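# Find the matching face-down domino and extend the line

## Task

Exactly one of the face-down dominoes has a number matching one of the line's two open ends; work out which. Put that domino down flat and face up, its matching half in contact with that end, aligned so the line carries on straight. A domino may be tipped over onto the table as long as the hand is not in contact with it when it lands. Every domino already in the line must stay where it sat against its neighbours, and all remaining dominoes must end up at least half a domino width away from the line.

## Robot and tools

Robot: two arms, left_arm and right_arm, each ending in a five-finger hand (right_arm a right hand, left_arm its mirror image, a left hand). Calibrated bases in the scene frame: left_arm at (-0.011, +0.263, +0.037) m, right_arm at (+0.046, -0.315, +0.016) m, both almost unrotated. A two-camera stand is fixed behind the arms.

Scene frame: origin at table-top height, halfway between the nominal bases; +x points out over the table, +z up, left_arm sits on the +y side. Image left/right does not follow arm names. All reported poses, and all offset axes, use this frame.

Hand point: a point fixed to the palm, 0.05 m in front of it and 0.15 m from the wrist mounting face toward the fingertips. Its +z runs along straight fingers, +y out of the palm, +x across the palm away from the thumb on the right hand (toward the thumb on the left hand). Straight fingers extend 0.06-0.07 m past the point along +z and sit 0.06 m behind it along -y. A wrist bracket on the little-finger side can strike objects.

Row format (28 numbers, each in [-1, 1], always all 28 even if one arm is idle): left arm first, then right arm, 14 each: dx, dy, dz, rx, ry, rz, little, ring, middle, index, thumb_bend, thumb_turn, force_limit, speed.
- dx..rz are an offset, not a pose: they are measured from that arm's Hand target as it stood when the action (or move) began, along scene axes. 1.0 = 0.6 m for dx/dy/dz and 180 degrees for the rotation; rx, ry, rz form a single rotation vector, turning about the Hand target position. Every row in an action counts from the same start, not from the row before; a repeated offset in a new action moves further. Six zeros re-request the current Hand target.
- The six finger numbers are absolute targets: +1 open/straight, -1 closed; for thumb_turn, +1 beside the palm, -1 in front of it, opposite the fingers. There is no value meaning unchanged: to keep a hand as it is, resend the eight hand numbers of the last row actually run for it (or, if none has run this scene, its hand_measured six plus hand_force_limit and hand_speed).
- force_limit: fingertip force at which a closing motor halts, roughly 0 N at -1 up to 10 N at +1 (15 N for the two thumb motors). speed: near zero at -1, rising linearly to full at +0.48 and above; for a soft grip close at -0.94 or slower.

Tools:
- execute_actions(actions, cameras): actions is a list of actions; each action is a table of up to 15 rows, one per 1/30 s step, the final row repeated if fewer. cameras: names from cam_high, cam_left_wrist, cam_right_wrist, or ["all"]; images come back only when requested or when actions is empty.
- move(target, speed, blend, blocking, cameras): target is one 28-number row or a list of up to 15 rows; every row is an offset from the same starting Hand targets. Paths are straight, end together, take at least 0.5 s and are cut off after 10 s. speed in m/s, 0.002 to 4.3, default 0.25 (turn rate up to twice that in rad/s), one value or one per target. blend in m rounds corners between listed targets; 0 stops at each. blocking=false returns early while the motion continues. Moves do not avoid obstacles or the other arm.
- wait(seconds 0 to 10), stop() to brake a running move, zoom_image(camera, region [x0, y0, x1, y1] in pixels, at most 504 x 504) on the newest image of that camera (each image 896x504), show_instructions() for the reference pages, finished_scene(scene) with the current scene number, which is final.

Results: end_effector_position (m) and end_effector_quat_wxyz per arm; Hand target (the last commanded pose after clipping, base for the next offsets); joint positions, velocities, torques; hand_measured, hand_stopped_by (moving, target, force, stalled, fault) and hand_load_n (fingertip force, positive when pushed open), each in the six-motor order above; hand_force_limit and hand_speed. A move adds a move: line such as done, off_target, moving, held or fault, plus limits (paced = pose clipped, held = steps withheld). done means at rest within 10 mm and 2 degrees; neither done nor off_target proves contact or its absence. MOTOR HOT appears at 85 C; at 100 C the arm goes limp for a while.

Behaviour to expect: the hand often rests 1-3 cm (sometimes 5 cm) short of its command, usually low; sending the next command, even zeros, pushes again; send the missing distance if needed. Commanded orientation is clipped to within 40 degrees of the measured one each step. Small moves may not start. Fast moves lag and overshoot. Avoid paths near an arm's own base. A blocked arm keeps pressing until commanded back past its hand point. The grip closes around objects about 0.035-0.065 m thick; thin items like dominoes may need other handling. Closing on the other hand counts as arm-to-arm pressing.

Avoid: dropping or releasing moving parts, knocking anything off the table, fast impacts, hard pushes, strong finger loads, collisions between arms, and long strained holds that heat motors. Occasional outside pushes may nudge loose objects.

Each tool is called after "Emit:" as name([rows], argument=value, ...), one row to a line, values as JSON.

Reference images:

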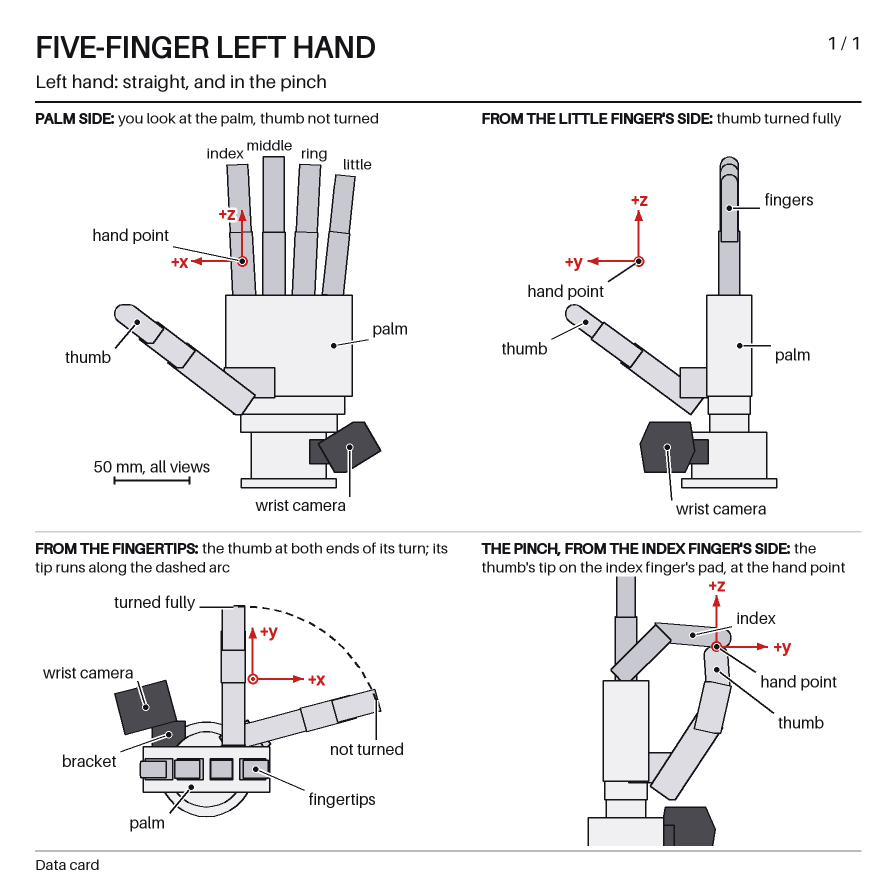

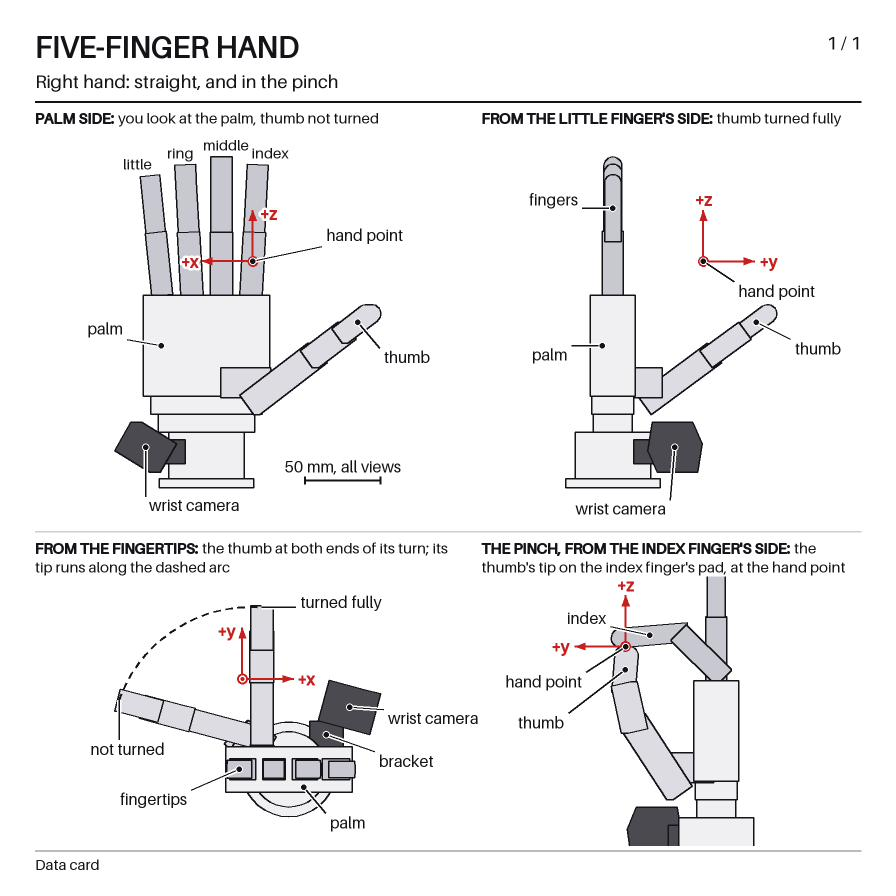

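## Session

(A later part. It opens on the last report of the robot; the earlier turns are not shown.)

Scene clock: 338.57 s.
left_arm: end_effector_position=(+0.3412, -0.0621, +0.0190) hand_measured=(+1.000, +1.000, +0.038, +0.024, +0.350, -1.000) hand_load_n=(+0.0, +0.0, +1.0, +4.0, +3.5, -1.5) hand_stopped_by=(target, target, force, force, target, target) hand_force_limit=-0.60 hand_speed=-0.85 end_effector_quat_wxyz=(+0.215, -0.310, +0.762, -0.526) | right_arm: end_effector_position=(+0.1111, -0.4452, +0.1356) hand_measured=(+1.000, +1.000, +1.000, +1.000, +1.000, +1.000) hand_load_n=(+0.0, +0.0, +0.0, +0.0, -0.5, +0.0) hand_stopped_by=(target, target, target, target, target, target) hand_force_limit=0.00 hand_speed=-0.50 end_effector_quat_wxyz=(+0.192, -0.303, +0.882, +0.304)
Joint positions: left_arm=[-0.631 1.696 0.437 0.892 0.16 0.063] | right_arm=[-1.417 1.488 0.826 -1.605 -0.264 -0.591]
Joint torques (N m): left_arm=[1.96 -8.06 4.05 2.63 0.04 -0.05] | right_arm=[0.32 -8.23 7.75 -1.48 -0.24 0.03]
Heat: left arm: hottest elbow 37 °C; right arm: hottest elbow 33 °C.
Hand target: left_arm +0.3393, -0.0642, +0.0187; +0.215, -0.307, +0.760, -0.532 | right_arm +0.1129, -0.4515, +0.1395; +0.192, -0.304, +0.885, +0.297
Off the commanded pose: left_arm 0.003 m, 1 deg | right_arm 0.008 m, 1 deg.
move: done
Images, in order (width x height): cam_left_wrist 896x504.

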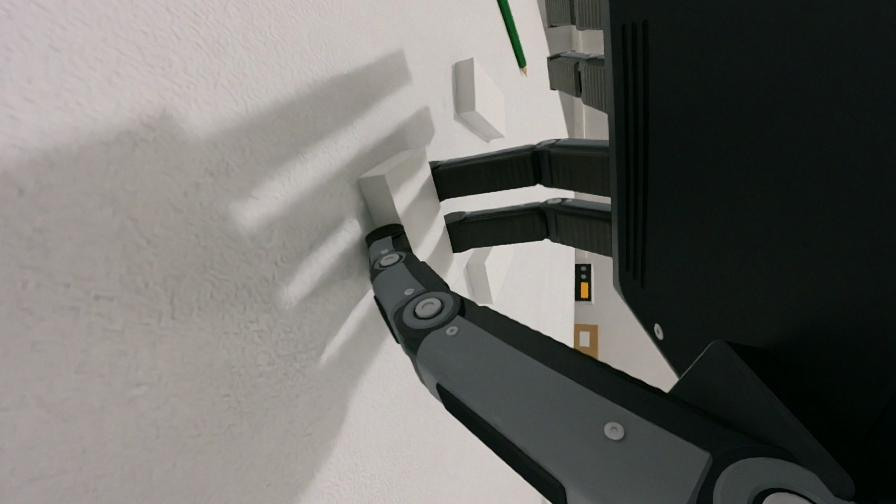

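Emit:
move([
  [0,0,0.13,0,0,0,1,1,-0.15,-0.15,0.35,-1,-0.6,-0.85,0,0,0,0,0,0,1,1,1,1,1,1,0,-0.5],
  [0.1012,0.1737,0.3255,0.1744,-0.4777,-0.1740,1,1,-0.15,-0.15,0.35,-1,-0.6,-0.85,0,0,0,0,0,0,1,1,1,1,1,1,0,-0.5],
], speed=[0.12,0.25], blend=[0.03,0], cameras=["cam_high","cam_left_wrist"])

Emit:
zoom_image(camera="cam_high", region=[405, 190, 465, 225])

Scene clock: 349.70 s.
left_arm: end_effector_position=(+0.3860, +0.0392, +0.1980) hand_measured=(+1.000, +1.000, +0.038, +0.024, +0.350, -1.000) hand_load_n=(+0.0, +0.0, +1.0, +4.0, +4.0, -1.0) hand_stopped_by=(target, target, force, force, target, target) hand_force_limit=-0.60 hand_speed=-0.85 end_effector_quat_wxyz=(+0.571, +0.374, +0.584, -0.439) | right_arm: end_effector_position=(+0.1111, -0.4452, +0.1356) hand_measured=(+1.000, +1.000, +1.000, +1.000, +1.000, +1.000) hand_load_n=(+0.0, +0.0, +0.0, +0.0, +0.0, +0.0) hand_stopped_by=(target, target, target, target, target, target) hand_force_limit=0.00 hand_speed=-0.50 end_effector_quat_wxyz=(+0.192, -0.303, +0.882, +0.304)
Joint positions: left_arm=[-0.216 1.382 0.336 1.116 1.014 1.425] | right_arm=[-1.417 1.488 0.826 -1.605 -0.264 -0.591]
Joint torques (N m): left_arm=[2.78 -4.95 8.43 2.4 0.06 0.25] | right_arm=[0.32 -8.23 7.76 -1.48 -0.24 0.04]
Heat: left arm: hottest elbow 37 °C; right arm: hottest elbow 33 °C.
Hand target: left_arm +0.4000, +0.0400, +0.2140; +0.593, +0.385, +0.565, -0.425 | right_arm +0.1129, -0.4515, +0.1395; +0.192, -0.304, +0.885, +0.297
Off the commanded pose: left_arm 0.021 m, 4 deg | right_arm 0.008 m, 1 deg.
move: off_target (left_arm)
Images, in order (width x height): cam_high 896x504, cam_left_wrist 896x504.

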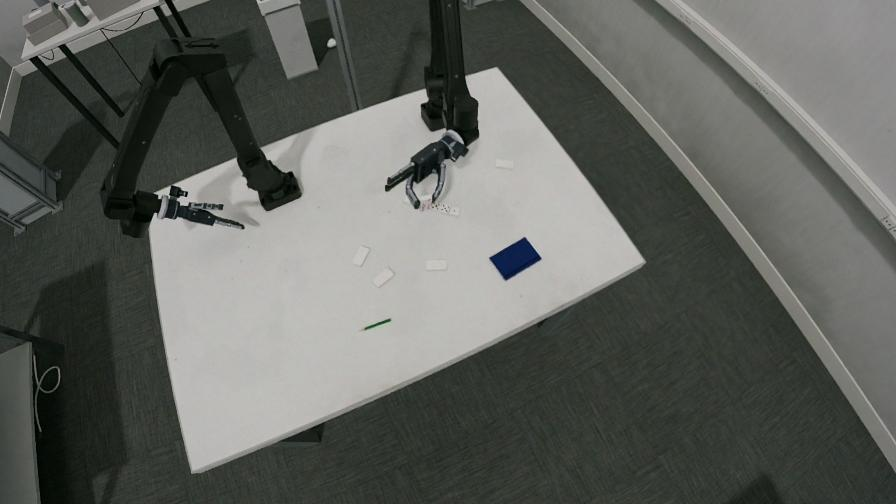

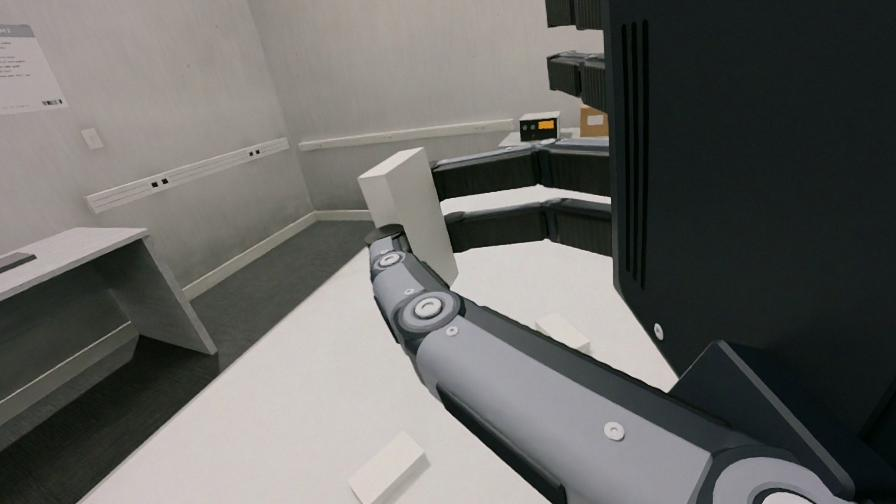

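Scaled by 8.400.

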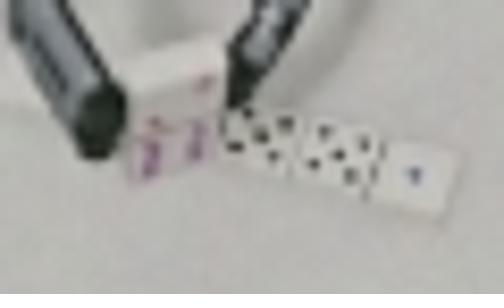

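Emit:
move([
  [-0.1012,-0.1737,-0.18,-0.1744,0.4777,0.1740,1,1,-0.15,-0.15,0.35,-1,-0.6,-0.85,0,0,0,0,0,0,1,1,1,1,1,1,0,-0.5],
  [-0.1012,-0.1737,-0.322,-0.1744,0.4777,0.1740,1,1,-0.15,-0.15,0.35,-1,-0.6,-0.85,0,0,0,0,0,0,1,1,1,1,1,1,0,-0.5],
], speed=[0.3,0.1], cameras=["cam_left_wrist"])

Scene clock: 363.80 s.
left_arm: end_effector_position=(+0.3377, -0.0578, +0.0189) hand_measured=(+1.000, +1.000, +0.038, +0.024, +0.352, -1.000) hand_load_n=(+0.0, +0.0, +1.0, +4.0, +3.5, -1.0) hand_stopped_by=(target, target, force, force, target, target) hand_force_limit=-0.60 hand_speed=-0.85 end_effector_quat_wxyz=(+0.216, -0.308, +0.765, -0.523) | right_arm: end_effector_position=(+0.1111, -0.4452, +0.1356) hand_measured=(+1.000, +1.000, +1.000, +1.000, +1.000, +1.000) hand_load_n=(+0.0, +0.0, +0.0, +0.0, +0.0, +0.0) hand_stopped_by=(target, target, target, target, target, target) hand_force_limit=0.00 hand_speed=-0.50 end_effector_quat_wxyz=(+0.192, -0.303, +0.882, +0.304)
Joint positions: left_arm=[-0.628 1.683 0.426 0.883 0.163 0.072] | right_arm=[-1.417 1.488 0.826 -1.605 -0.264 -0.591]
Joint torques (N m): left_arm=[1.73 -7.53 5.01 2.63 -0.02 -0.15] | right_arm=[0.32 -8.18 7.76 -1.51 -0.24 0.04]
Heat: left arm: hottest elbow 37 °C; right arm: hottest elbow 33 °C.
Hand target: left_arm +0.3392, -0.0642, +0.0208; +0.215, -0.307, +0.760, -0.532 | right_arm +0.1129, -0.4515, +0.1395; +0.192, -0.304, +0.885, +0.297
Off the commanded pose: left_arm 0.007 m, 1 deg | right_arm 0.008 m, 1 deg.
move: done
Images, in order (width x height): cam_left_wrist 896x504.

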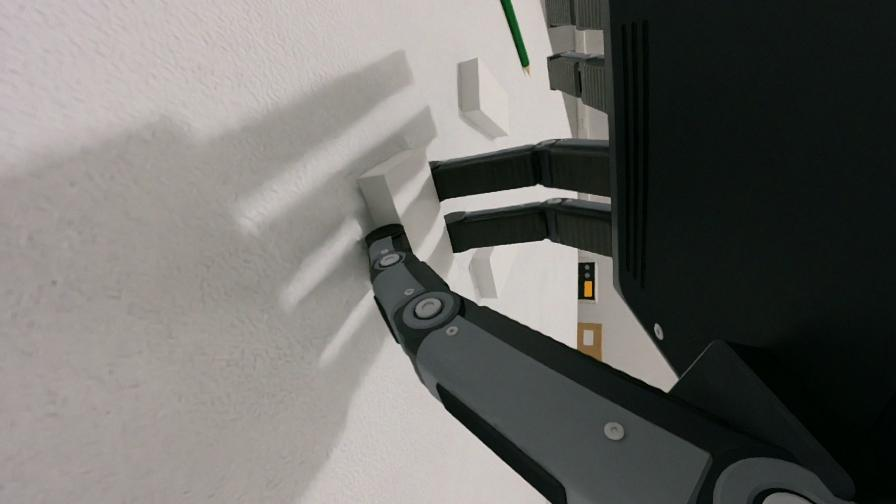

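Emit:
move([
  [0,0,-0.003,0,0,0,1,1,0.3,0.3,0.35,-1,-0.6,-0.3,0,0,0,0,0,0,1,1,1,1,1,1,0,-0.5],
  [0,0,0.15,0,0,0,1,1,0.3,0.3,0.35,-1,-0.6,-0.3,0.0,0,0.1,0,0,0,1,1,1,1,1,1,0,-0.5],
  [-0.1473,0.6072,0.4328,0.0766,0.1175,0.1425,1,1,0.3,0.3,0.35,-1,-0.6,-0.3,0.145,0.0525,0.184,-0.08,-0.21,0.115,1,1,1,1,1,1,0,-0.5],
  [-0.1473,0.6072,0.4328,0.0766,0.1175,0.1425,1,1,0.3,0.3,0.35,-1,-0.6,-0.3,0.3977,0.5108,-0.0325,-0.2007,-0.5311,0.2872,1,1,0.3,0.3,0.35,-1,-0.6,0.3],
], speed=[0.05,0.2,0.4,0.35], blend=[0,0.03,0.03,0], cameras=["cam_high","cam_right_wrist"])

Scene clock: 389.47 s.
left_arm: end_effector_position=(+0.2401, +0.2922, +0.2541) hand_measured=(+1.000, +1.000, +0.300, +0.300, +0.350, -1.000) hand_load_n=(+0.0, +0.0, +0.0, +0.0, +0.0, +0.0) hand_stopped_by=(target, target, target, target, target, target) hand_force_limit=-0.60 hand_speed=-0.30 end_effector_quat_wxyz=(+0.195, -0.545, +0.754, -0.310) | right_arm: end_effector_position=(+0.3507, -0.1505, +0.1193) hand_measured=(+1.000, +1.000, +0.300, +0.300, +0.350, -1.000) hand_load_n=(+0.0, -0.5, +0.0, +0.0, +0.0, +0.0) hand_stopped_by=(target, target, target, target, target, target) hand_force_limit=-0.60 hand_speed=0.30 end_effector_quat_wxyz=(-0.526, +0.760, -0.314, +0.215)
Joint positions: left_arm=[0.479 0.729 0.805 -1.105 0.546 0.649] | right_arm=[0.122 0.852 0.301 0.107 -0.607 -0.261]
Joint torques (N m): left_arm=[2.78 -0.67 15.05 0.55 0.42 0.18] | right_arm=[1.44 -0.73 9.36 1.78 -0.15 0.12]
Heat: left arm: hottest elbow 38 °C; right arm: hottest elbow 33 °C.
Hand target: left_arm +0.2509, +0.3001, +0.2805; +0.220, -0.530, +0.757, -0.313 | right_arm +0.3516, -0.1450, +0.1200; -0.532, +0.759, -0.307, +0.214
Off the commanded pose: left_arm 0.030 m, 3 deg | right_arm 0.006 m, 1 deg.
move: off_target (left_arm)
Images, in order (width x height): cam_high 896x504, cam_right_wrist 896x504.

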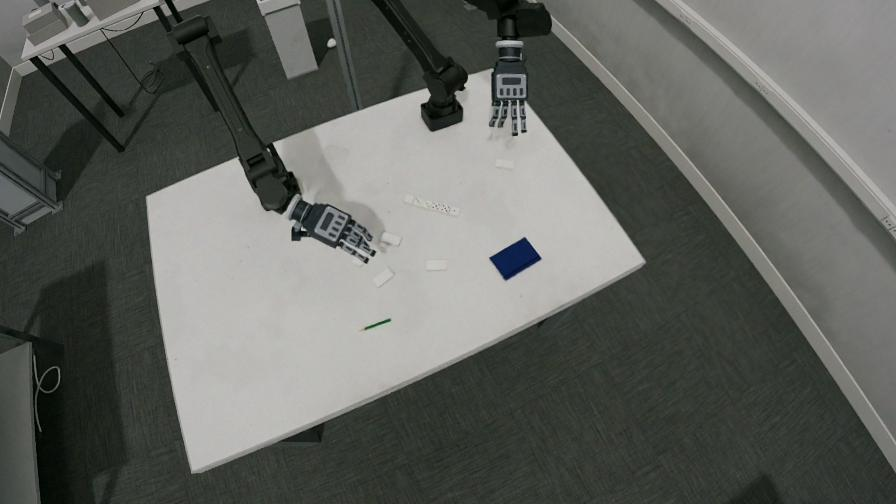

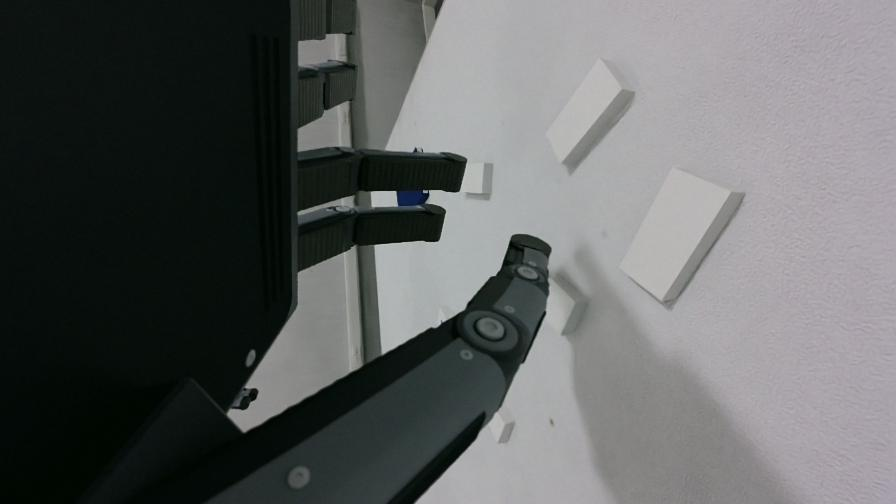

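Emit:
move(target=[0,0,0,0,0,0,1,1,0.3,0.3,0.35,-1,-0.6,-0.3,-0.002,-0.003,-0.1417,0,0,0.011,1,1,0.3,0.3,0.35,-1,-0.6,0.3], speed=0.15, cameras=["cam_right_wrist"])

Scene clock: 403.77 s.
left_arm: end_effector_position=(+0.2401, +0.2922, +0.2541) hand_measured=(+1.000, +1.000, +0.300, +0.300, +0.350, -1.000) hand_load_n=(+0.0, +0.0, +0.0, +0.0, +0.0, +0.0) hand_stopped_by=(target, target, target, target, target, target) hand_force_limit=-0.60 hand_speed=-0.30 end_effector_quat_wxyz=(+0.195, -0.545, +0.754, -0.310) | right_arm: end_effector_position=(+0.3485, -0.1451, +0.0352) hand_measured=(+1.000, +1.000, +0.300, +0.300, +0.350, -1.000) hand_load_n=(+0.0, +0.0, +0.0, +0.0, +0.0, +0.0) hand_stopped_by=(target, target, target, target, target, target) hand_force_limit=-0.60 hand_speed=0.30 end_effector_quat_wxyz=(-0.532, +0.767, -0.296, +0.201)
Joint positions: left_arm=[0.479 0.729 0.805 -1.105 0.546 0.649] | right_arm=[0.122 1.261 0.191 0.61 -0.653 -0.284]
Joint torques (N m): left_arm=[2.9 -0.73 15.09 0.53 0.44 0.2] | right_arm=[-0.38 -2.96 5.87 1.77 -0.46 0.02]
Heat: left arm: hottest elbow 43 °C; right arm: hottest elbow 34 °C.
Hand target: left_arm +0.2509, +0.3001, +0.2805; +0.220, -0.530, +0.757, -0.313 | right_arm +0.3504, -0.1468, +0.0350; -0.535, +0.765, -0.294, +0.205
Off the commanded pose: left_arm 0.030 m, 3 deg | right_arm 0.002 m, 1 deg.
move: off_target (left_arm)
Images, in order (width x height): cam_right_wrist 896x504.

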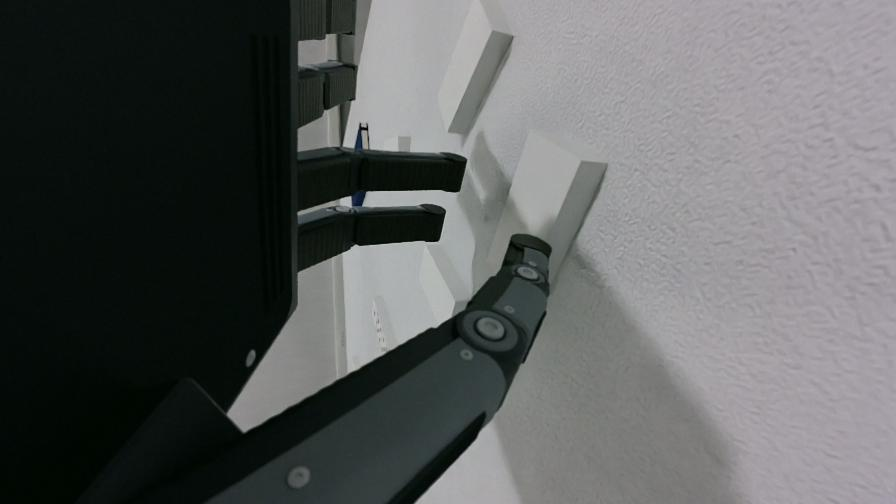

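Emit:
move(target=[0,0,0,0,0,0,1,1,0.3,0.3,0.35,-1,-0.6,-0.3,-0.007,-0.0217,-0.005,0,0,0,1,1,0.3,0.3,0.35,-1,-0.6,0.3], speed=0.1, cameras=["cam_right_wrist"])

Scene clock: 413.07 s.
left_arm: end_effector_position=(+0.2401, +0.2922, +0.2541) hand_measured=(+1.000, +1.000, +0.300, +0.300, +0.350, -1.000) hand_load_n=(+0.0, +0.0, +0.0, +0.0, +0.0, +0.0) hand_stopped_by=(target, target, target, target, target, target) hand_force_limit=-0.60 hand_speed=-0.30 end_effector_quat_wxyz=(+0.195, -0.545, +0.754, -0.310) | right_arm: end_effector_position=(+0.3440, -0.1553, +0.0328) hand_measured=(+1.000, +1.000, +0.300, +0.300, +0.350, -1.000) hand_load_n=(+0.0, +0.0, +0.0, +0.0, +0.0, +0.0) hand_stopped_by=(target, target, target, target, target, target) hand_force_limit=-0.60 hand_speed=0.30 end_effector_quat_wxyz=(-0.536, +0.765, -0.297, +0.198)
Joint positions: left_arm=[0.479 0.729 0.805 -1.105 0.546 0.649] | right_arm=[0.072 1.261 0.177 0.61 -0.703 -0.304]
Joint torques (N m): left_arm=[2.84 -0.67 15.09 0.53 0.43 0.19] | right_arm=[-0.97 -3.25 5.72 1.29 -0.48 -0.11]
Heat: left arm: hottest elbow 46 °C; right arm: hottest elbow 33 °C.
Hand target: left_arm +0.2509, +0.3001, +0.2805; +0.220, -0.530, +0.757, -0.313 | right_arm +0.3461, -0.1597, +0.0320; -0.535, +0.765, -0.294, +0.205
Off the commanded pose: left_arm 0.030 m, 3 deg | right_arm 0.005 m, 1 deg.
move: off_target (left_arm)
Images, in order (width x height): cam_right_wrist 896x504.

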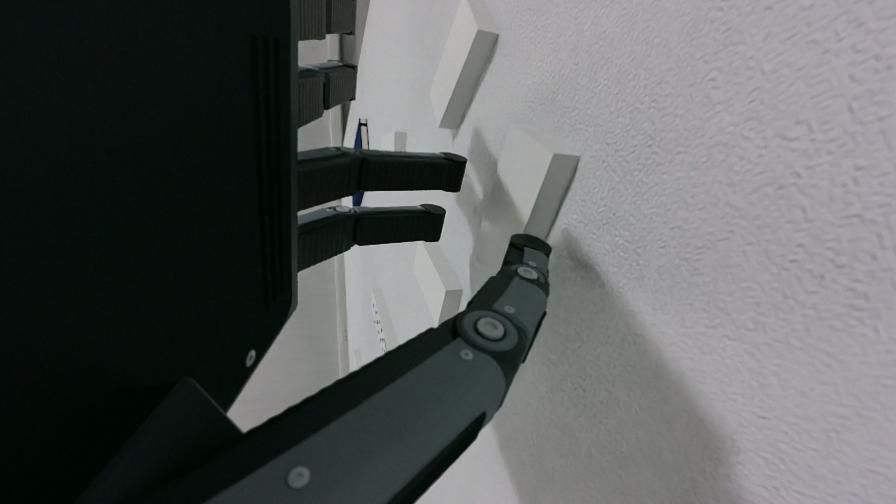

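Emit:
move(target=[0,0,0,0,0,0,1,1,0.3,0.3,0.35,-1,-0.6,-0.3,0.003,0,-0.019,0,0,0,1,1,0.3,0.3,0.35,-1,-0.6,0.3], speed=0.08, cameras=["cam_right_wrist"])

Scene clock: 421.57 s.
left_arm: end_effector_position=(+0.2401, +0.2922, +0.2541) hand_measured=(+1.000, +1.000, +0.300, +0.300, +0.350, -1.000) hand_load_n=(+0.0, +0.0, +0.0, +0.0, +0.0, +0.0) hand_stopped_by=(target, target, target, target, target, target) hand_force_limit=-0.60 hand_speed=-0.30 end_effector_quat_wxyz=(+0.195, -0.545, +0.754, -0.310) | right_arm: end_effector_position=(+0.3466, -0.1553, +0.0221) hand_measured=(+1.000, +1.000, +0.300, +0.300, +0.350, -1.000) hand_load_n=(+0.0, +0.0, +0.0, +0.0, +0.0, +0.0) hand_stopped_by=(target, target, target, target, target, target) hand_force_limit=-0.60 hand_speed=0.30 end_effector_quat_wxyz=(-0.535, +0.766, -0.297, +0.197)
Joint positions: left_arm=[0.479 0.729 0.805 -1.105 0.546 0.649] | right_arm=[0.072 1.338 0.177 0.684 -0.703 -0.306]
Joint torques (N m): left_arm=[2.84 -0.62 15.09 0.54 0.43 0.2] | right_arm=[-0.91 -3.31 4.81 1.72 -0.47 -0.1]
Heat: left arm: hottest elbow 48 °C; right arm: hottest elbow 33 °C.
Hand target: left_arm +0.2509, +0.3001, +0.2805; +0.220, -0.530, +0.757, -0.313 | right_arm +0.3479, -0.1597, +0.0206; -0.535, +0.765, -0.294, +0.205
Off the commanded pose: left_arm 0.030 m, 3 deg | right_arm 0.005 m, 1 deg.
move: off_target (left_arm)
Images, in order (width x height): cam_right_wrist 896x504.

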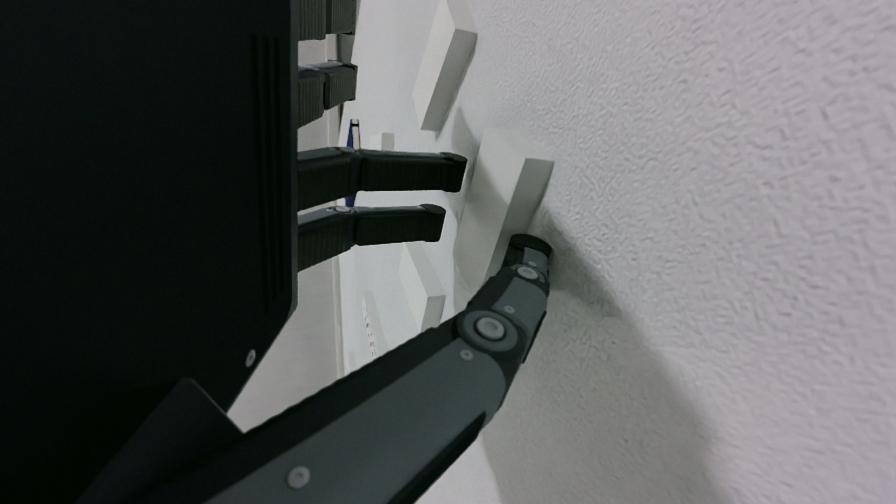

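Emit:
move(target=[-0.018,-0.013,-0.1,0,0,0,1,1,0.3,0.3,0.35,-1,-0.6,-0.3,0,0,0,0,0,0,1,1,-0.15,-0.15,0.35,-1,-0.6,-0.85], speed=0.1, cameras=["cam_right_wrist"])

Scene clock: 427.67 s.
left_arm: end_effector_position=(+0.2344, +0.2893, +0.2156) hand_measured=(+1.000, +1.000, +0.300, +0.300, +0.350, -1.000) hand_load_n=(+0.0, +0.0, +0.0, +0.0, +0.0, +0.0) hand_stopped_by=(target, target, target, target, target, target) hand_force_limit=-0.60 hand_speed=-0.30 end_effector_quat_wxyz=(+0.200, -0.543, +0.754, -0.310) | right_arm: end_effector_position=(+0.3471, -0.1551, +0.0228) hand_measured=(+1.000, +1.000, +0.038, +0.024, +0.350, -1.000) hand_load_n=(+0.0, +0.0, +1.5, +2.5, +2.0, -1.0) hand_stopped_by=(target, target, force, force, target, target) hand_force_limit=-0.60 hand_speed=-0.85 end_effector_quat_wxyz=(-0.536, +0.766, -0.296, +0.198)
Joint positions: left_arm=[0.479 0.695 0.69 -1.013 0.546 0.649] | right_arm=[0.072 1.339 0.177 0.688 -0.705 -0.306]
Joint torques (N m): left_arm=[2.14 -1.79 9.78 1.94 0.3 0.11] | right_arm=[-0.91 -3.31 4.81 1.61 -0.42 -0.1]
Heat: left arm: hottest elbow 49 °C; right arm: hottest elbow 33 °C.
Hand target: left_arm +0.2401, +0.2923, +0.2204; +0.220, -0.530, +0.757, -0.313 | right_arm +0.3480, -0.1598, +0.0206; -0.535, +0.765, -0.294, +0.205
Off the commanded pose: left_arm 0.008 m, 3 deg | right_arm 0.005 m, 1 deg.
move: off_target (left_arm)
Images, in order (width x height): cam_right_wrist 896x504.

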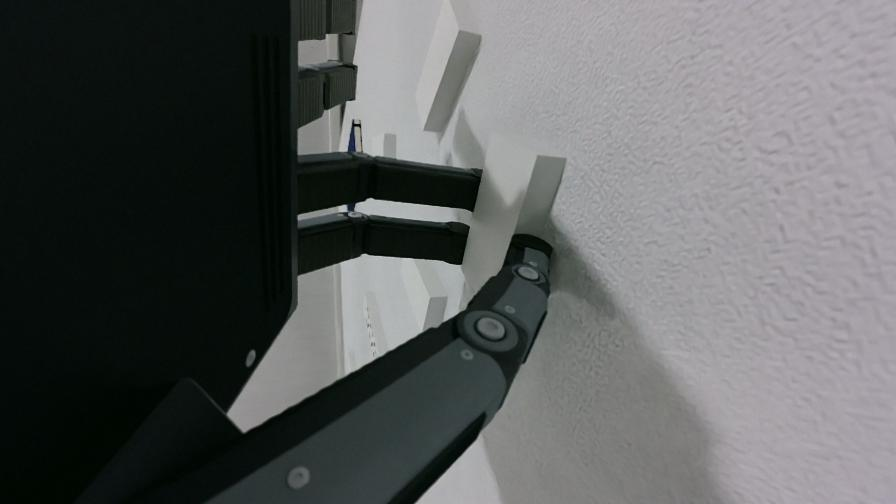

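Emit:
move([
  [0,0,0,0,0,0,1,1,0.3,0.3,0.35,-1,-0.6,-0.3,0,0,0.13,0,0,0,1,1,-0.15,-0.15,0.35,-1,-0.6,-0.85],
  [0,0,0,0,0,0,1,1,0.3,0.3,0.35,-1,-0.6,-0.3,0,0.03,0.31,-0.1865,-0.4739,0.1786,1,1,-0.15,-0.15,0.35,-1,-0.6,-0.85],
], speed=[0.12,0.25], blend=[0.03,0], cameras=["cam_high","cam_right_wrist"])

Emit:
zoom_image(camera="cam_high", region=[330, 210, 390, 245])

Scene clock: 444.57 s.
left_arm: end_effector_position=(+0.2344, +0.2893, +0.2156) hand_measured=(+1.000, +1.000, +0.300, +0.300, +0.350, -1.000) hand_load_n=(+0.0, +0.0, +0.0, +0.0, +0.0, +0.0) hand_stopped_by=(target, target, target, target, target, target) hand_force_limit=-0.60 hand_speed=-0.30 end_effector_quat_wxyz=(+0.200, -0.543, +0.754, -0.310) | right_arm: end_effector_position=(+0.3418, -0.1380, +0.1990) hand_measured=(+1.000, +1.000, +0.038, +0.024, +0.350, -1.000) hand_load_n=(+0.0, +0.0, +1.5, +2.5, +2.0, -1.0) hand_stopped_by=(target, target, force, force, target, target) hand_force_limit=-0.60 hand_speed=-0.85 end_effector_quat_wxyz=(-0.412, +0.591, +0.395, +0.570)
Joint positions: left_arm=[0.479 0.695 0.69 -1.013 0.546 0.649] | right_arm=[0.082 0.715 0.134 0.556 -1.119 -1.558]
Joint torques (N m): left_arm=[2.2 -1.85 9.77 1.89 0.3 0.11] | right_arm=[-0.91 1.49 9.92 1.55 -0.24 -0.18]
Heat: left arm: hottest elbow 46 °C; right arm: hottest elbow 33 °C.
Hand target: left_arm +0.2401, +0.2923, +0.2204; +0.220, -0.530, +0.757, -0.313 | right_arm +0.3479, -0.1417, +0.2066; -0.401, +0.582, +0.401, +0.583
Off the commanded pose: left_arm 0.008 m, 3 deg | right_arm 0.011 m, 2 deg.
move: off_target (left_arm, right_arm)
Images, in order (width x height): cam_high 896x504, cam_right_wrist 896x504.

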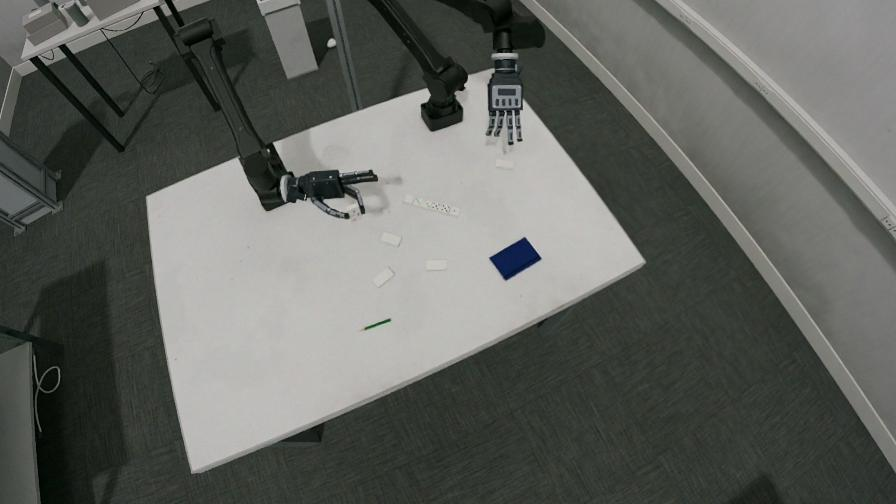

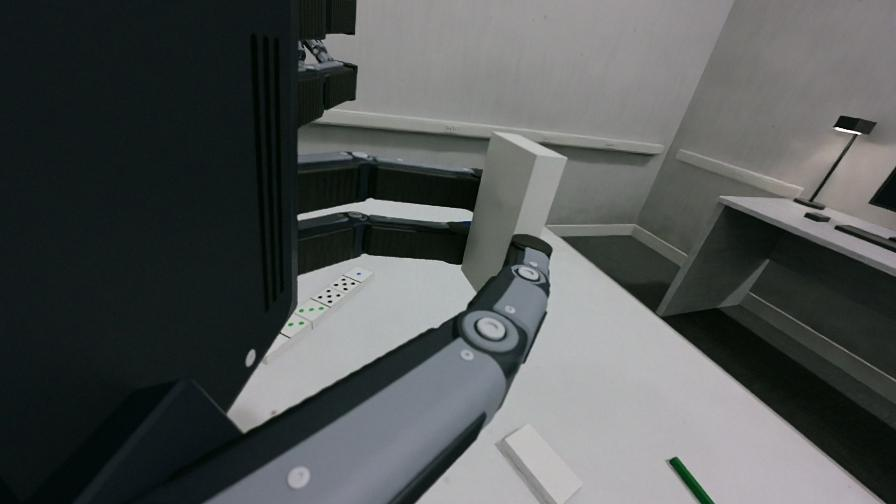

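Scaled by 8.400.

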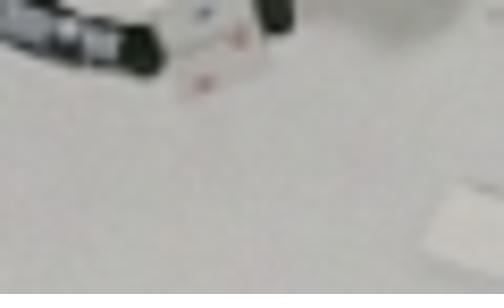

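Emit:
zoom_image(camera="cam_high", region=[335, 195, 375, 228])

Scaled by 12.600.

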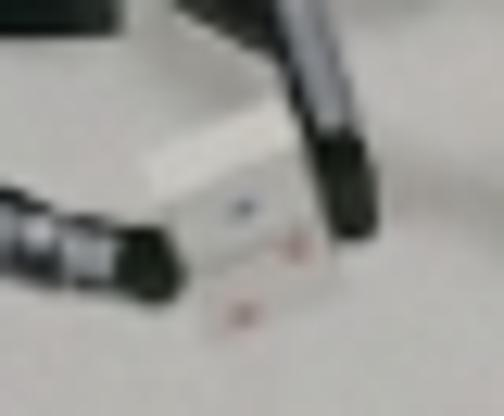

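Emit:
move(target=[0,0,0,0,0,0,1,1,0.3,0.3,0.35,-1,-0.6,-0.3,0,-0.02,-0.258,-0.0366,0.0136,0,1,1,-0.15,-0.15,0.35,-1,-0.6,-0.85], speed=0.2, cameras=["cam_right_wrist"])

Scene clock: 493.83 s.
left_arm: end_effector_position=(+0.2344, +0.2893, +0.2156) hand_measured=(+1.000, +1.000, +0.300, +0.300, +0.350, -1.000) hand_load_n=(+0.0, +0.0, +0.0, +0.0, +0.0, +0.0) hand_stopped_by=(target, target, target, target, target, target) hand_force_limit=-0.60 hand_speed=-0.30 end_effector_quat_wxyz=(+0.200, -0.543, +0.754, -0.310) | right_arm: end_effector_position=(+0.3465, -0.1503, +0.0508) hand_measured=(+1.000, +1.000, +0.038, +0.024, +0.350, -1.000) hand_load_n=(+0.0, +0.0, +1.5, +2.0, +2.5, -1.0) hand_stopped_by=(target, target, force, force, target, target) hand_force_limit=-0.60 hand_speed=-0.85 end_effector_quat_wxyz=(-0.378, +0.617, +0.429, +0.540)
Joint positions: left_arm=[0.479 0.695 0.69 -1.013 0.546 0.649] | right_arm=[0.038 1.714 0.055 1.334 -1.148 -1.866]
Joint torques (N m): left_arm=[2.26 -1.73 9.85 1.92 0.29 0.12] | right_arm=[-0.73 -4.13 0.73 1.57 -0.25 0.09]
Heat: left arm: hottest elbow 42 °C; right arm: hottest elbow 36 °C.
Hand target: left_arm +0.2401, +0.2923, +0.2204; +0.220, -0.530, +0.757, -0.313 | right_arm +0.3479, -0.1537, +0.0517; -0.375, +0.617, +0.425, +0.546
Off the commanded pose: left_arm 0.008 m, 3 deg | right_arm 0.004 m, 1 deg.
move: off_target (left_arm)
Images, in order (width x height): cam_right_wrist 896x504.

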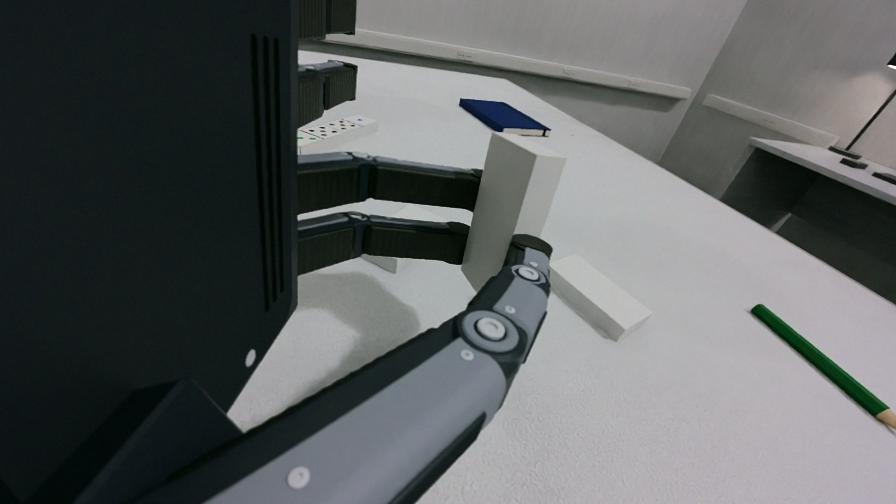

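Emit:
move(target=[0,0,0,0,0,0,1,1,0.3,0.3,0.35,-1,-0.6,-0.3,0,0,-0.033,0,0,0,1,1,-0.15,-0.15,0.35,-1,-0.6,-0.85], speed=0.08, cameras=["cam_right_wrist"])

Scene clock: 500.13 s.
left_arm: end_effector_position=(+0.2344, +0.2893, +0.2156) hand_measured=(+1.000, +1.000, +0.300, +0.300, +0.350, -1.000) hand_load_n=(+0.0, +0.0, +0.0, +0.0, +0.0, +0.0) hand_stopped_by=(target, target, target, target, target, target) hand_force_limit=-0.60 hand_speed=-0.30 end_effector_quat_wxyz=(+0.200, -0.543, +0.754, -0.310) | right_arm: end_effector_position=(+0.3432, -0.1505, +0.0304) hand_measured=(+1.000, +1.000, +0.038, +0.024, +0.350, -1.000) hand_load_n=(+0.0, +0.0, +1.5, +2.0, +2.5, -0.5) hand_stopped_by=(target, target, force, force, target, target) hand_force_limit=-0.60 hand_speed=-0.85 end_effector_quat_wxyz=(-0.380, +0.619, +0.428, +0.538)
Joint positions: left_arm=[0.479 0.695 0.69 -1.013 0.546 0.649] | right_arm=[0.038 1.938 0.062 1.549 -1.148 -1.861]
Joint torques (N m): left_arm=[2.2 -1.73 9.8 1.87 0.3 0.11] | right_arm=[-0.62 -5.42 -0.38 1.59 -0.24 0.09]
Heat: left arm: hottest elbow 42 °C; right arm: hottest elbow 35 °C.
Hand target: left_arm +0.2401, +0.2923, +0.2204; +0.220, -0.530, +0.757, -0.313 | right_arm +0.3479, -0.1537, +0.0320; -0.375, +0.617, +0.425, +0.546
Off the commanded pose: left_arm 0.008 m, 3 deg | right_arm 0.006 m, 1 deg.
joint sent to its limit (right arm) — joint 4 (wrist pitch), upper limit. The joint targets still meet the commanded pose.
move: off_target (left_arm)
Images, in order (width x height): cam_right_wrist 896x504.

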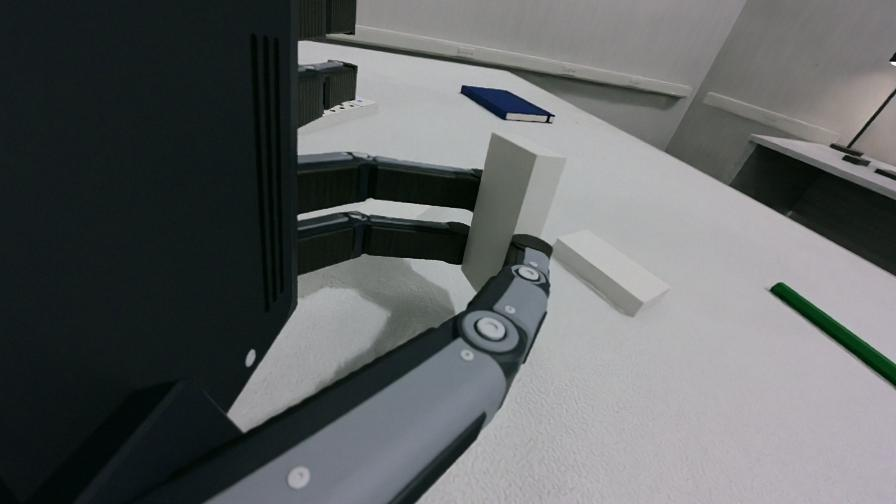

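Emit:
zoom_image(camera="cam_right_wrist", region=[400, 200, 560, 360])

Scaled by 3.150.

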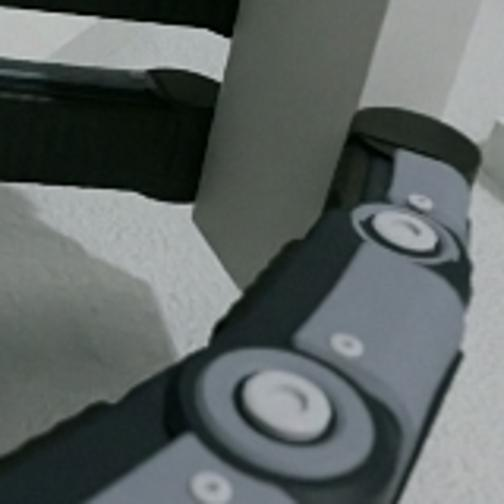

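Emit:
move(target=[0,0,0,0,0,0,1,1,0.3,0.3,0.35,-1,-0.6,-0.3,0.003,0,-0.0075,0,0,0,1,1,-0.15,-0.15,0.35,-1,-0.6,-0.85], speed=0.05, cameras=["cam_right_wrist"])

Emit:
zoom_image(camera="cam_right_wrist", region=[400, 200, 560, 360])

Scene clock: 513.50 s.
left_arm: end_effector_position=(+0.2344, +0.2893, +0.2156) hand_measured=(+1.000, +1.000, +0.300, +0.300, +0.350, -1.000) hand_load_n=(+0.0, +0.0, +0.0, +0.0, +0.0, +0.0) hand_stopped_by=(target, target, target, target, target, target) hand_force_limit=-0.60 hand_speed=-0.30 end_effector_quat_wxyz=(+0.200, -0.543, +0.754, -0.310) | right_arm: end_effector_position=(+0.3446, -0.1504, +0.0253) hand_measured=(+1.000, +1.000, +0.038, +0.024, +0.350, -1.000) hand_load_n=(+0.0, -0.5, +1.5, +2.0, +2.5, -0.5) hand_stopped_by=(target, target, force, force, target, target) hand_force_limit=-0.60 hand_speed=-0.85 end_effector_quat_wxyz=(-0.382, +0.622, +0.426, +0.535)
Joint positions: left_arm=[0.479 0.695 0.69 -1.013 0.546 0.649] | right_arm=[0.038 1.958 0.07 1.549 -1.148 -1.861]
Joint torques (N m): left_arm=[2.32 -1.79 9.8 1.96 0.3 0.11] | right_arm=[-0.79 -5.48 -0.43 1.57 -0.32 -0.03]
Heat: left arm: hottest elbow 42 °C; right arm: hottest elbow 33 °C.
Hand target: left_arm +0.2401, +0.2923, +0.2204; +0.220, -0.530, +0.757, -0.313 | right_arm +0.3497, -0.1537, +0.0274; -0.375, +0.617, +0.425, +0.546
Off the commanded pose: left_arm 0.008 m, 3 deg | right_arm 0.006 m, 2 deg.
joint sent to its limit (right arm) — joint 4 (wrist pitch), upper limit. The joint targets still meet the commanded pose.
move: off_target (left_arm)
Images, in order (width x height): cam_right_wrist 896x504.

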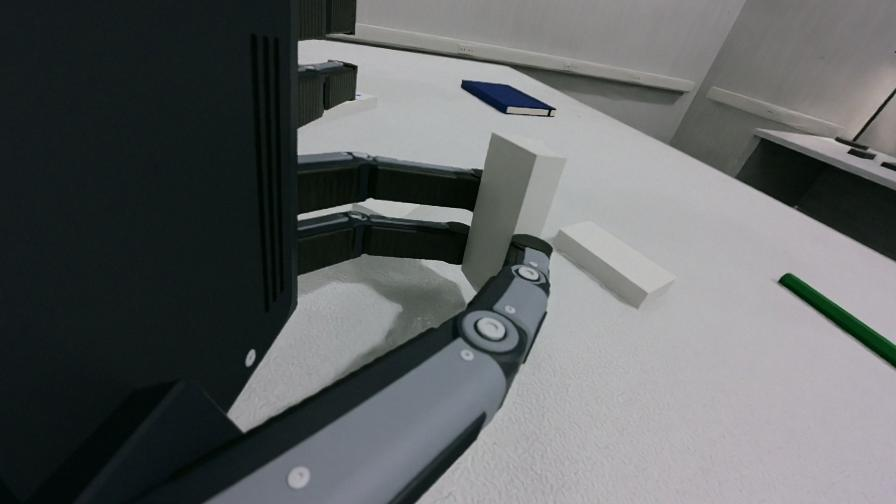

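Scaled by 3.150.

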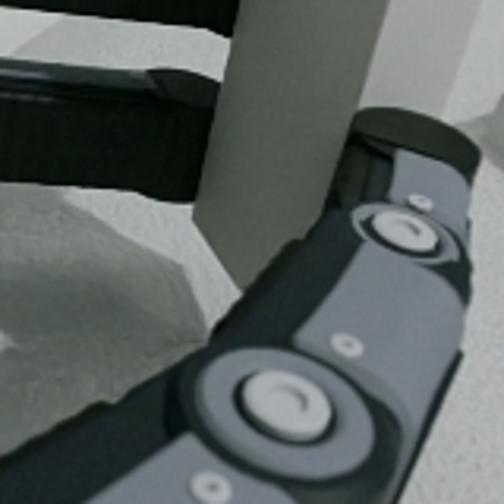

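Emit:
move(target=[0,0,0,0,0,0,1,1,0.3,0.3,0.35,-1,-0.6,-0.3,0.00,0,-0.006,0,0,0,1,1,-0.15,-0.15,0.35,-1,-0.6,-0.85], speed=0.05, cameras=["cam_right_wrist","cam_high"])

Emit:
zoom_image(camera="cam_right_wrist", region=[400, 200, 560, 360])

Scene clock: 525.93 s.
left_arm: end_effector_position=(+0.2344, +0.2893, +0.2156) hand_measured=(+1.000, +1.000, +0.300, +0.300, +0.350, -1.000) hand_load_n=(+0.0, +0.0, +0.0, +0.0, +0.0, +0.0) hand_stopped_by=(target, target, target, target, target, target) hand_force_limit=-0.60 hand_speed=-0.30 end_effector_quat_wxyz=(+0.200, -0.543, +0.754, -0.310) | right_arm: end_effector_position=(+0.3427, -0.1505, +0.0208) hand_measured=(+1.000, +1.000, +0.038, +0.024, +0.350, -1.000) hand_load_n=(+0.0, +0.0, +1.5, +2.0, +2.5, -0.5) hand_stopped_by=(target, target, force, force, target, target) hand_force_limit=-0.60 hand_speed=-0.85 end_effector_quat_wxyz=(-0.385, +0.626, +0.423, +0.529)
Joint positions: left_arm=[0.479 0.695 0.69 -1.013 0.546 0.649] | right_arm=[0.038 1.974 0.07 1.549 -1.148 -1.861]
Joint torques (N m): left_arm=[2.02 -1.9 9.77 1.89 0.29 0.11] | right_arm=[-0.85 -5.6 -0.25 1.57 -0.4 -0.15]
Heat: left arm: hottest elbow 42 °C; right arm: hottest elbow 32 °C.
Hand target: left_arm +0.2401, +0.2923, +0.2204; +0.220, -0.530, +0.757, -0.313 | right_arm +0.3497, -0.1537, +0.0239; -0.375, +0.617, +0.425, +0.546
Off the commanded pose: left_arm 0.008 m, 3 deg | right_arm 0.008 m, 2 deg.
joint sent to its limit (right arm) — joint 4 (wrist pitch), upper limit. The joint targets still meet the commanded pose.
move: off_target (left_arm)
Images, in order (width x height): cam_high 896x504, cam_right_wrist 896x504.

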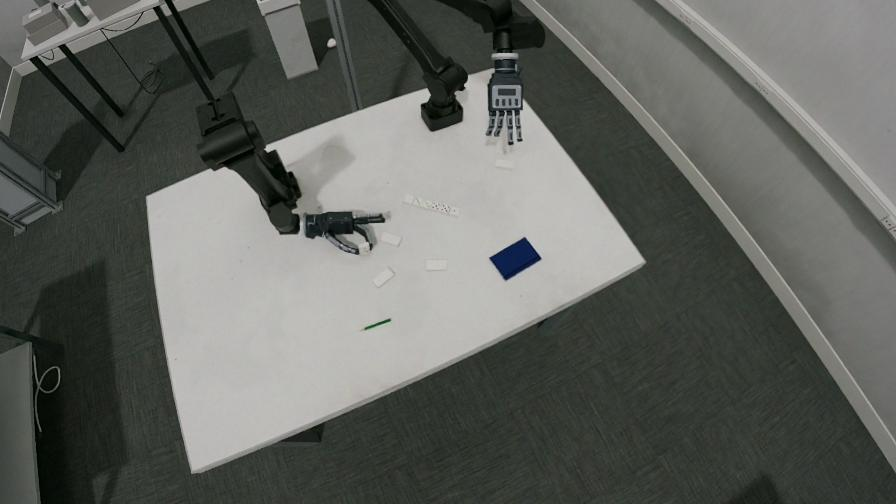

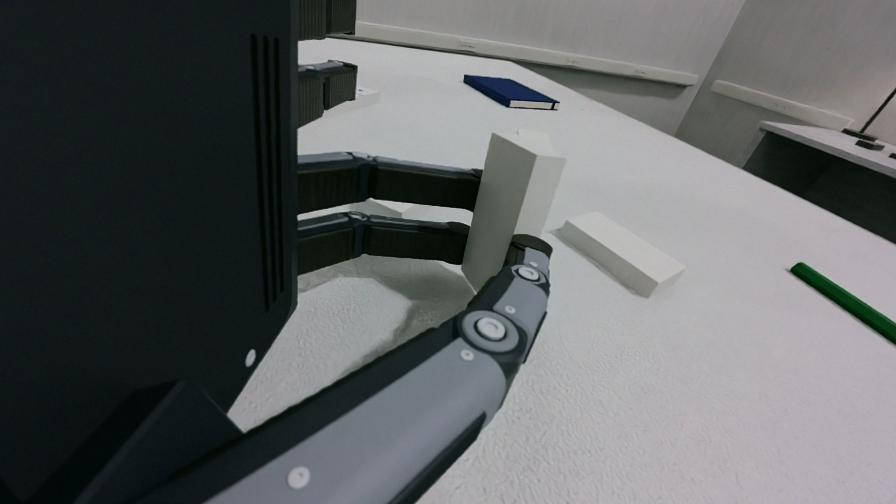

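Scaled by 3.150.

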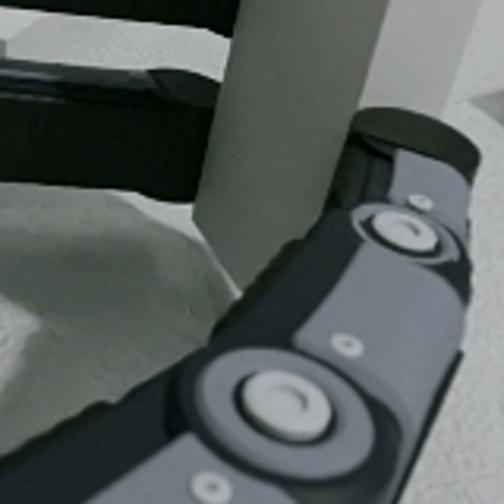

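Emit:
execute_actions(actions=[], cameras=["cam_left_wrist"])

Scene clock: 537.23 s.
left_arm: end_effector_position=(+0.2344, +0.2893, +0.2156) hand_measured=(+1.000, +1.000, +0.300, +0.300, +0.350, -1.000) hand_load_n=(+0.0, +0.0, +0.0, +0.0, +0.0, +0.0) hand_stopped_by=(target, target, target, target, target, target) hand_force_limit=-0.60 hand_speed=-0.30 end_effector_quat_wxyz=(+0.200, -0.543, +0.754, -0.310) | right_arm: end_effector_position=(+0.3427, -0.1505, +0.0208) hand_measured=(+1.000, +1.000, +0.038, +0.024, +0.350, -1.000) hand_load_n=(+0.0, +0.0, +1.5, +2.5, +2.5, -0.5) hand_stopped_by=(target, target, force, force, target, target) hand_force_limit=-0.60 hand_speed=-0.85 end_effector_quat_wxyz=(-0.385, +0.626, +0.423, +0.529)
Joint positions: left_arm=[0.479 0.695 0.69 -1.013 0.546 0.649] | right_arm=[0.038 1.974 0.07 1.549 -1.148 -1.861]
Joint velocities: within noise
Joint torques (N m): left_arm=[2.32 -1.73 9.78 1.89 0.3 0.11] | right_arm=[-0.85 -5.6 -0.24 1.59 -0.4 -0.16]
Heat: left arm: hottest elbow 41 °C; right arm: hottest elbow 31 °C.
Hand target: left_arm +0.2401, +0.2923, +0.2204; +0.220, -0.530, +0.757, -0.313 | right_arm +0.3497, -0.1537, +0.0239; -0.375, +0.617, +0.425, +0.546
Off the commanded pose: left_arm 0.008 m, 3 deg | right_arm 0.008 m, 2 deg.
Images, in order (width x height): cam_left_wrist 896x504.

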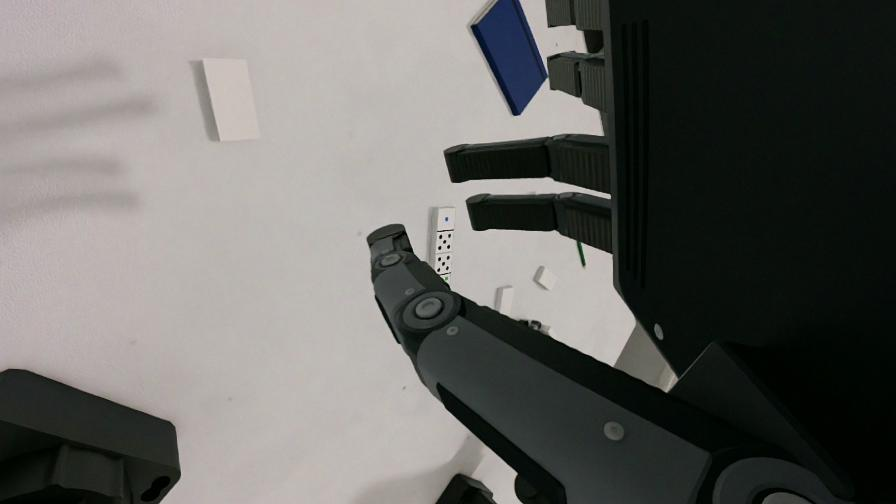

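Emit:
zoom_image(camera="cam_left_wrist", region=[490, 280, 610, 350])

Scaled by 4.200.

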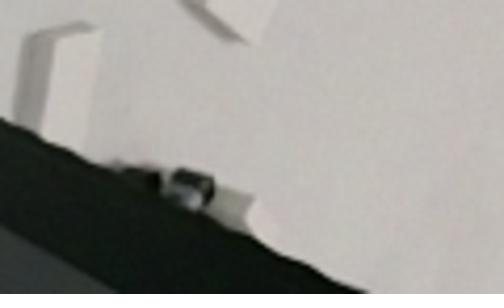

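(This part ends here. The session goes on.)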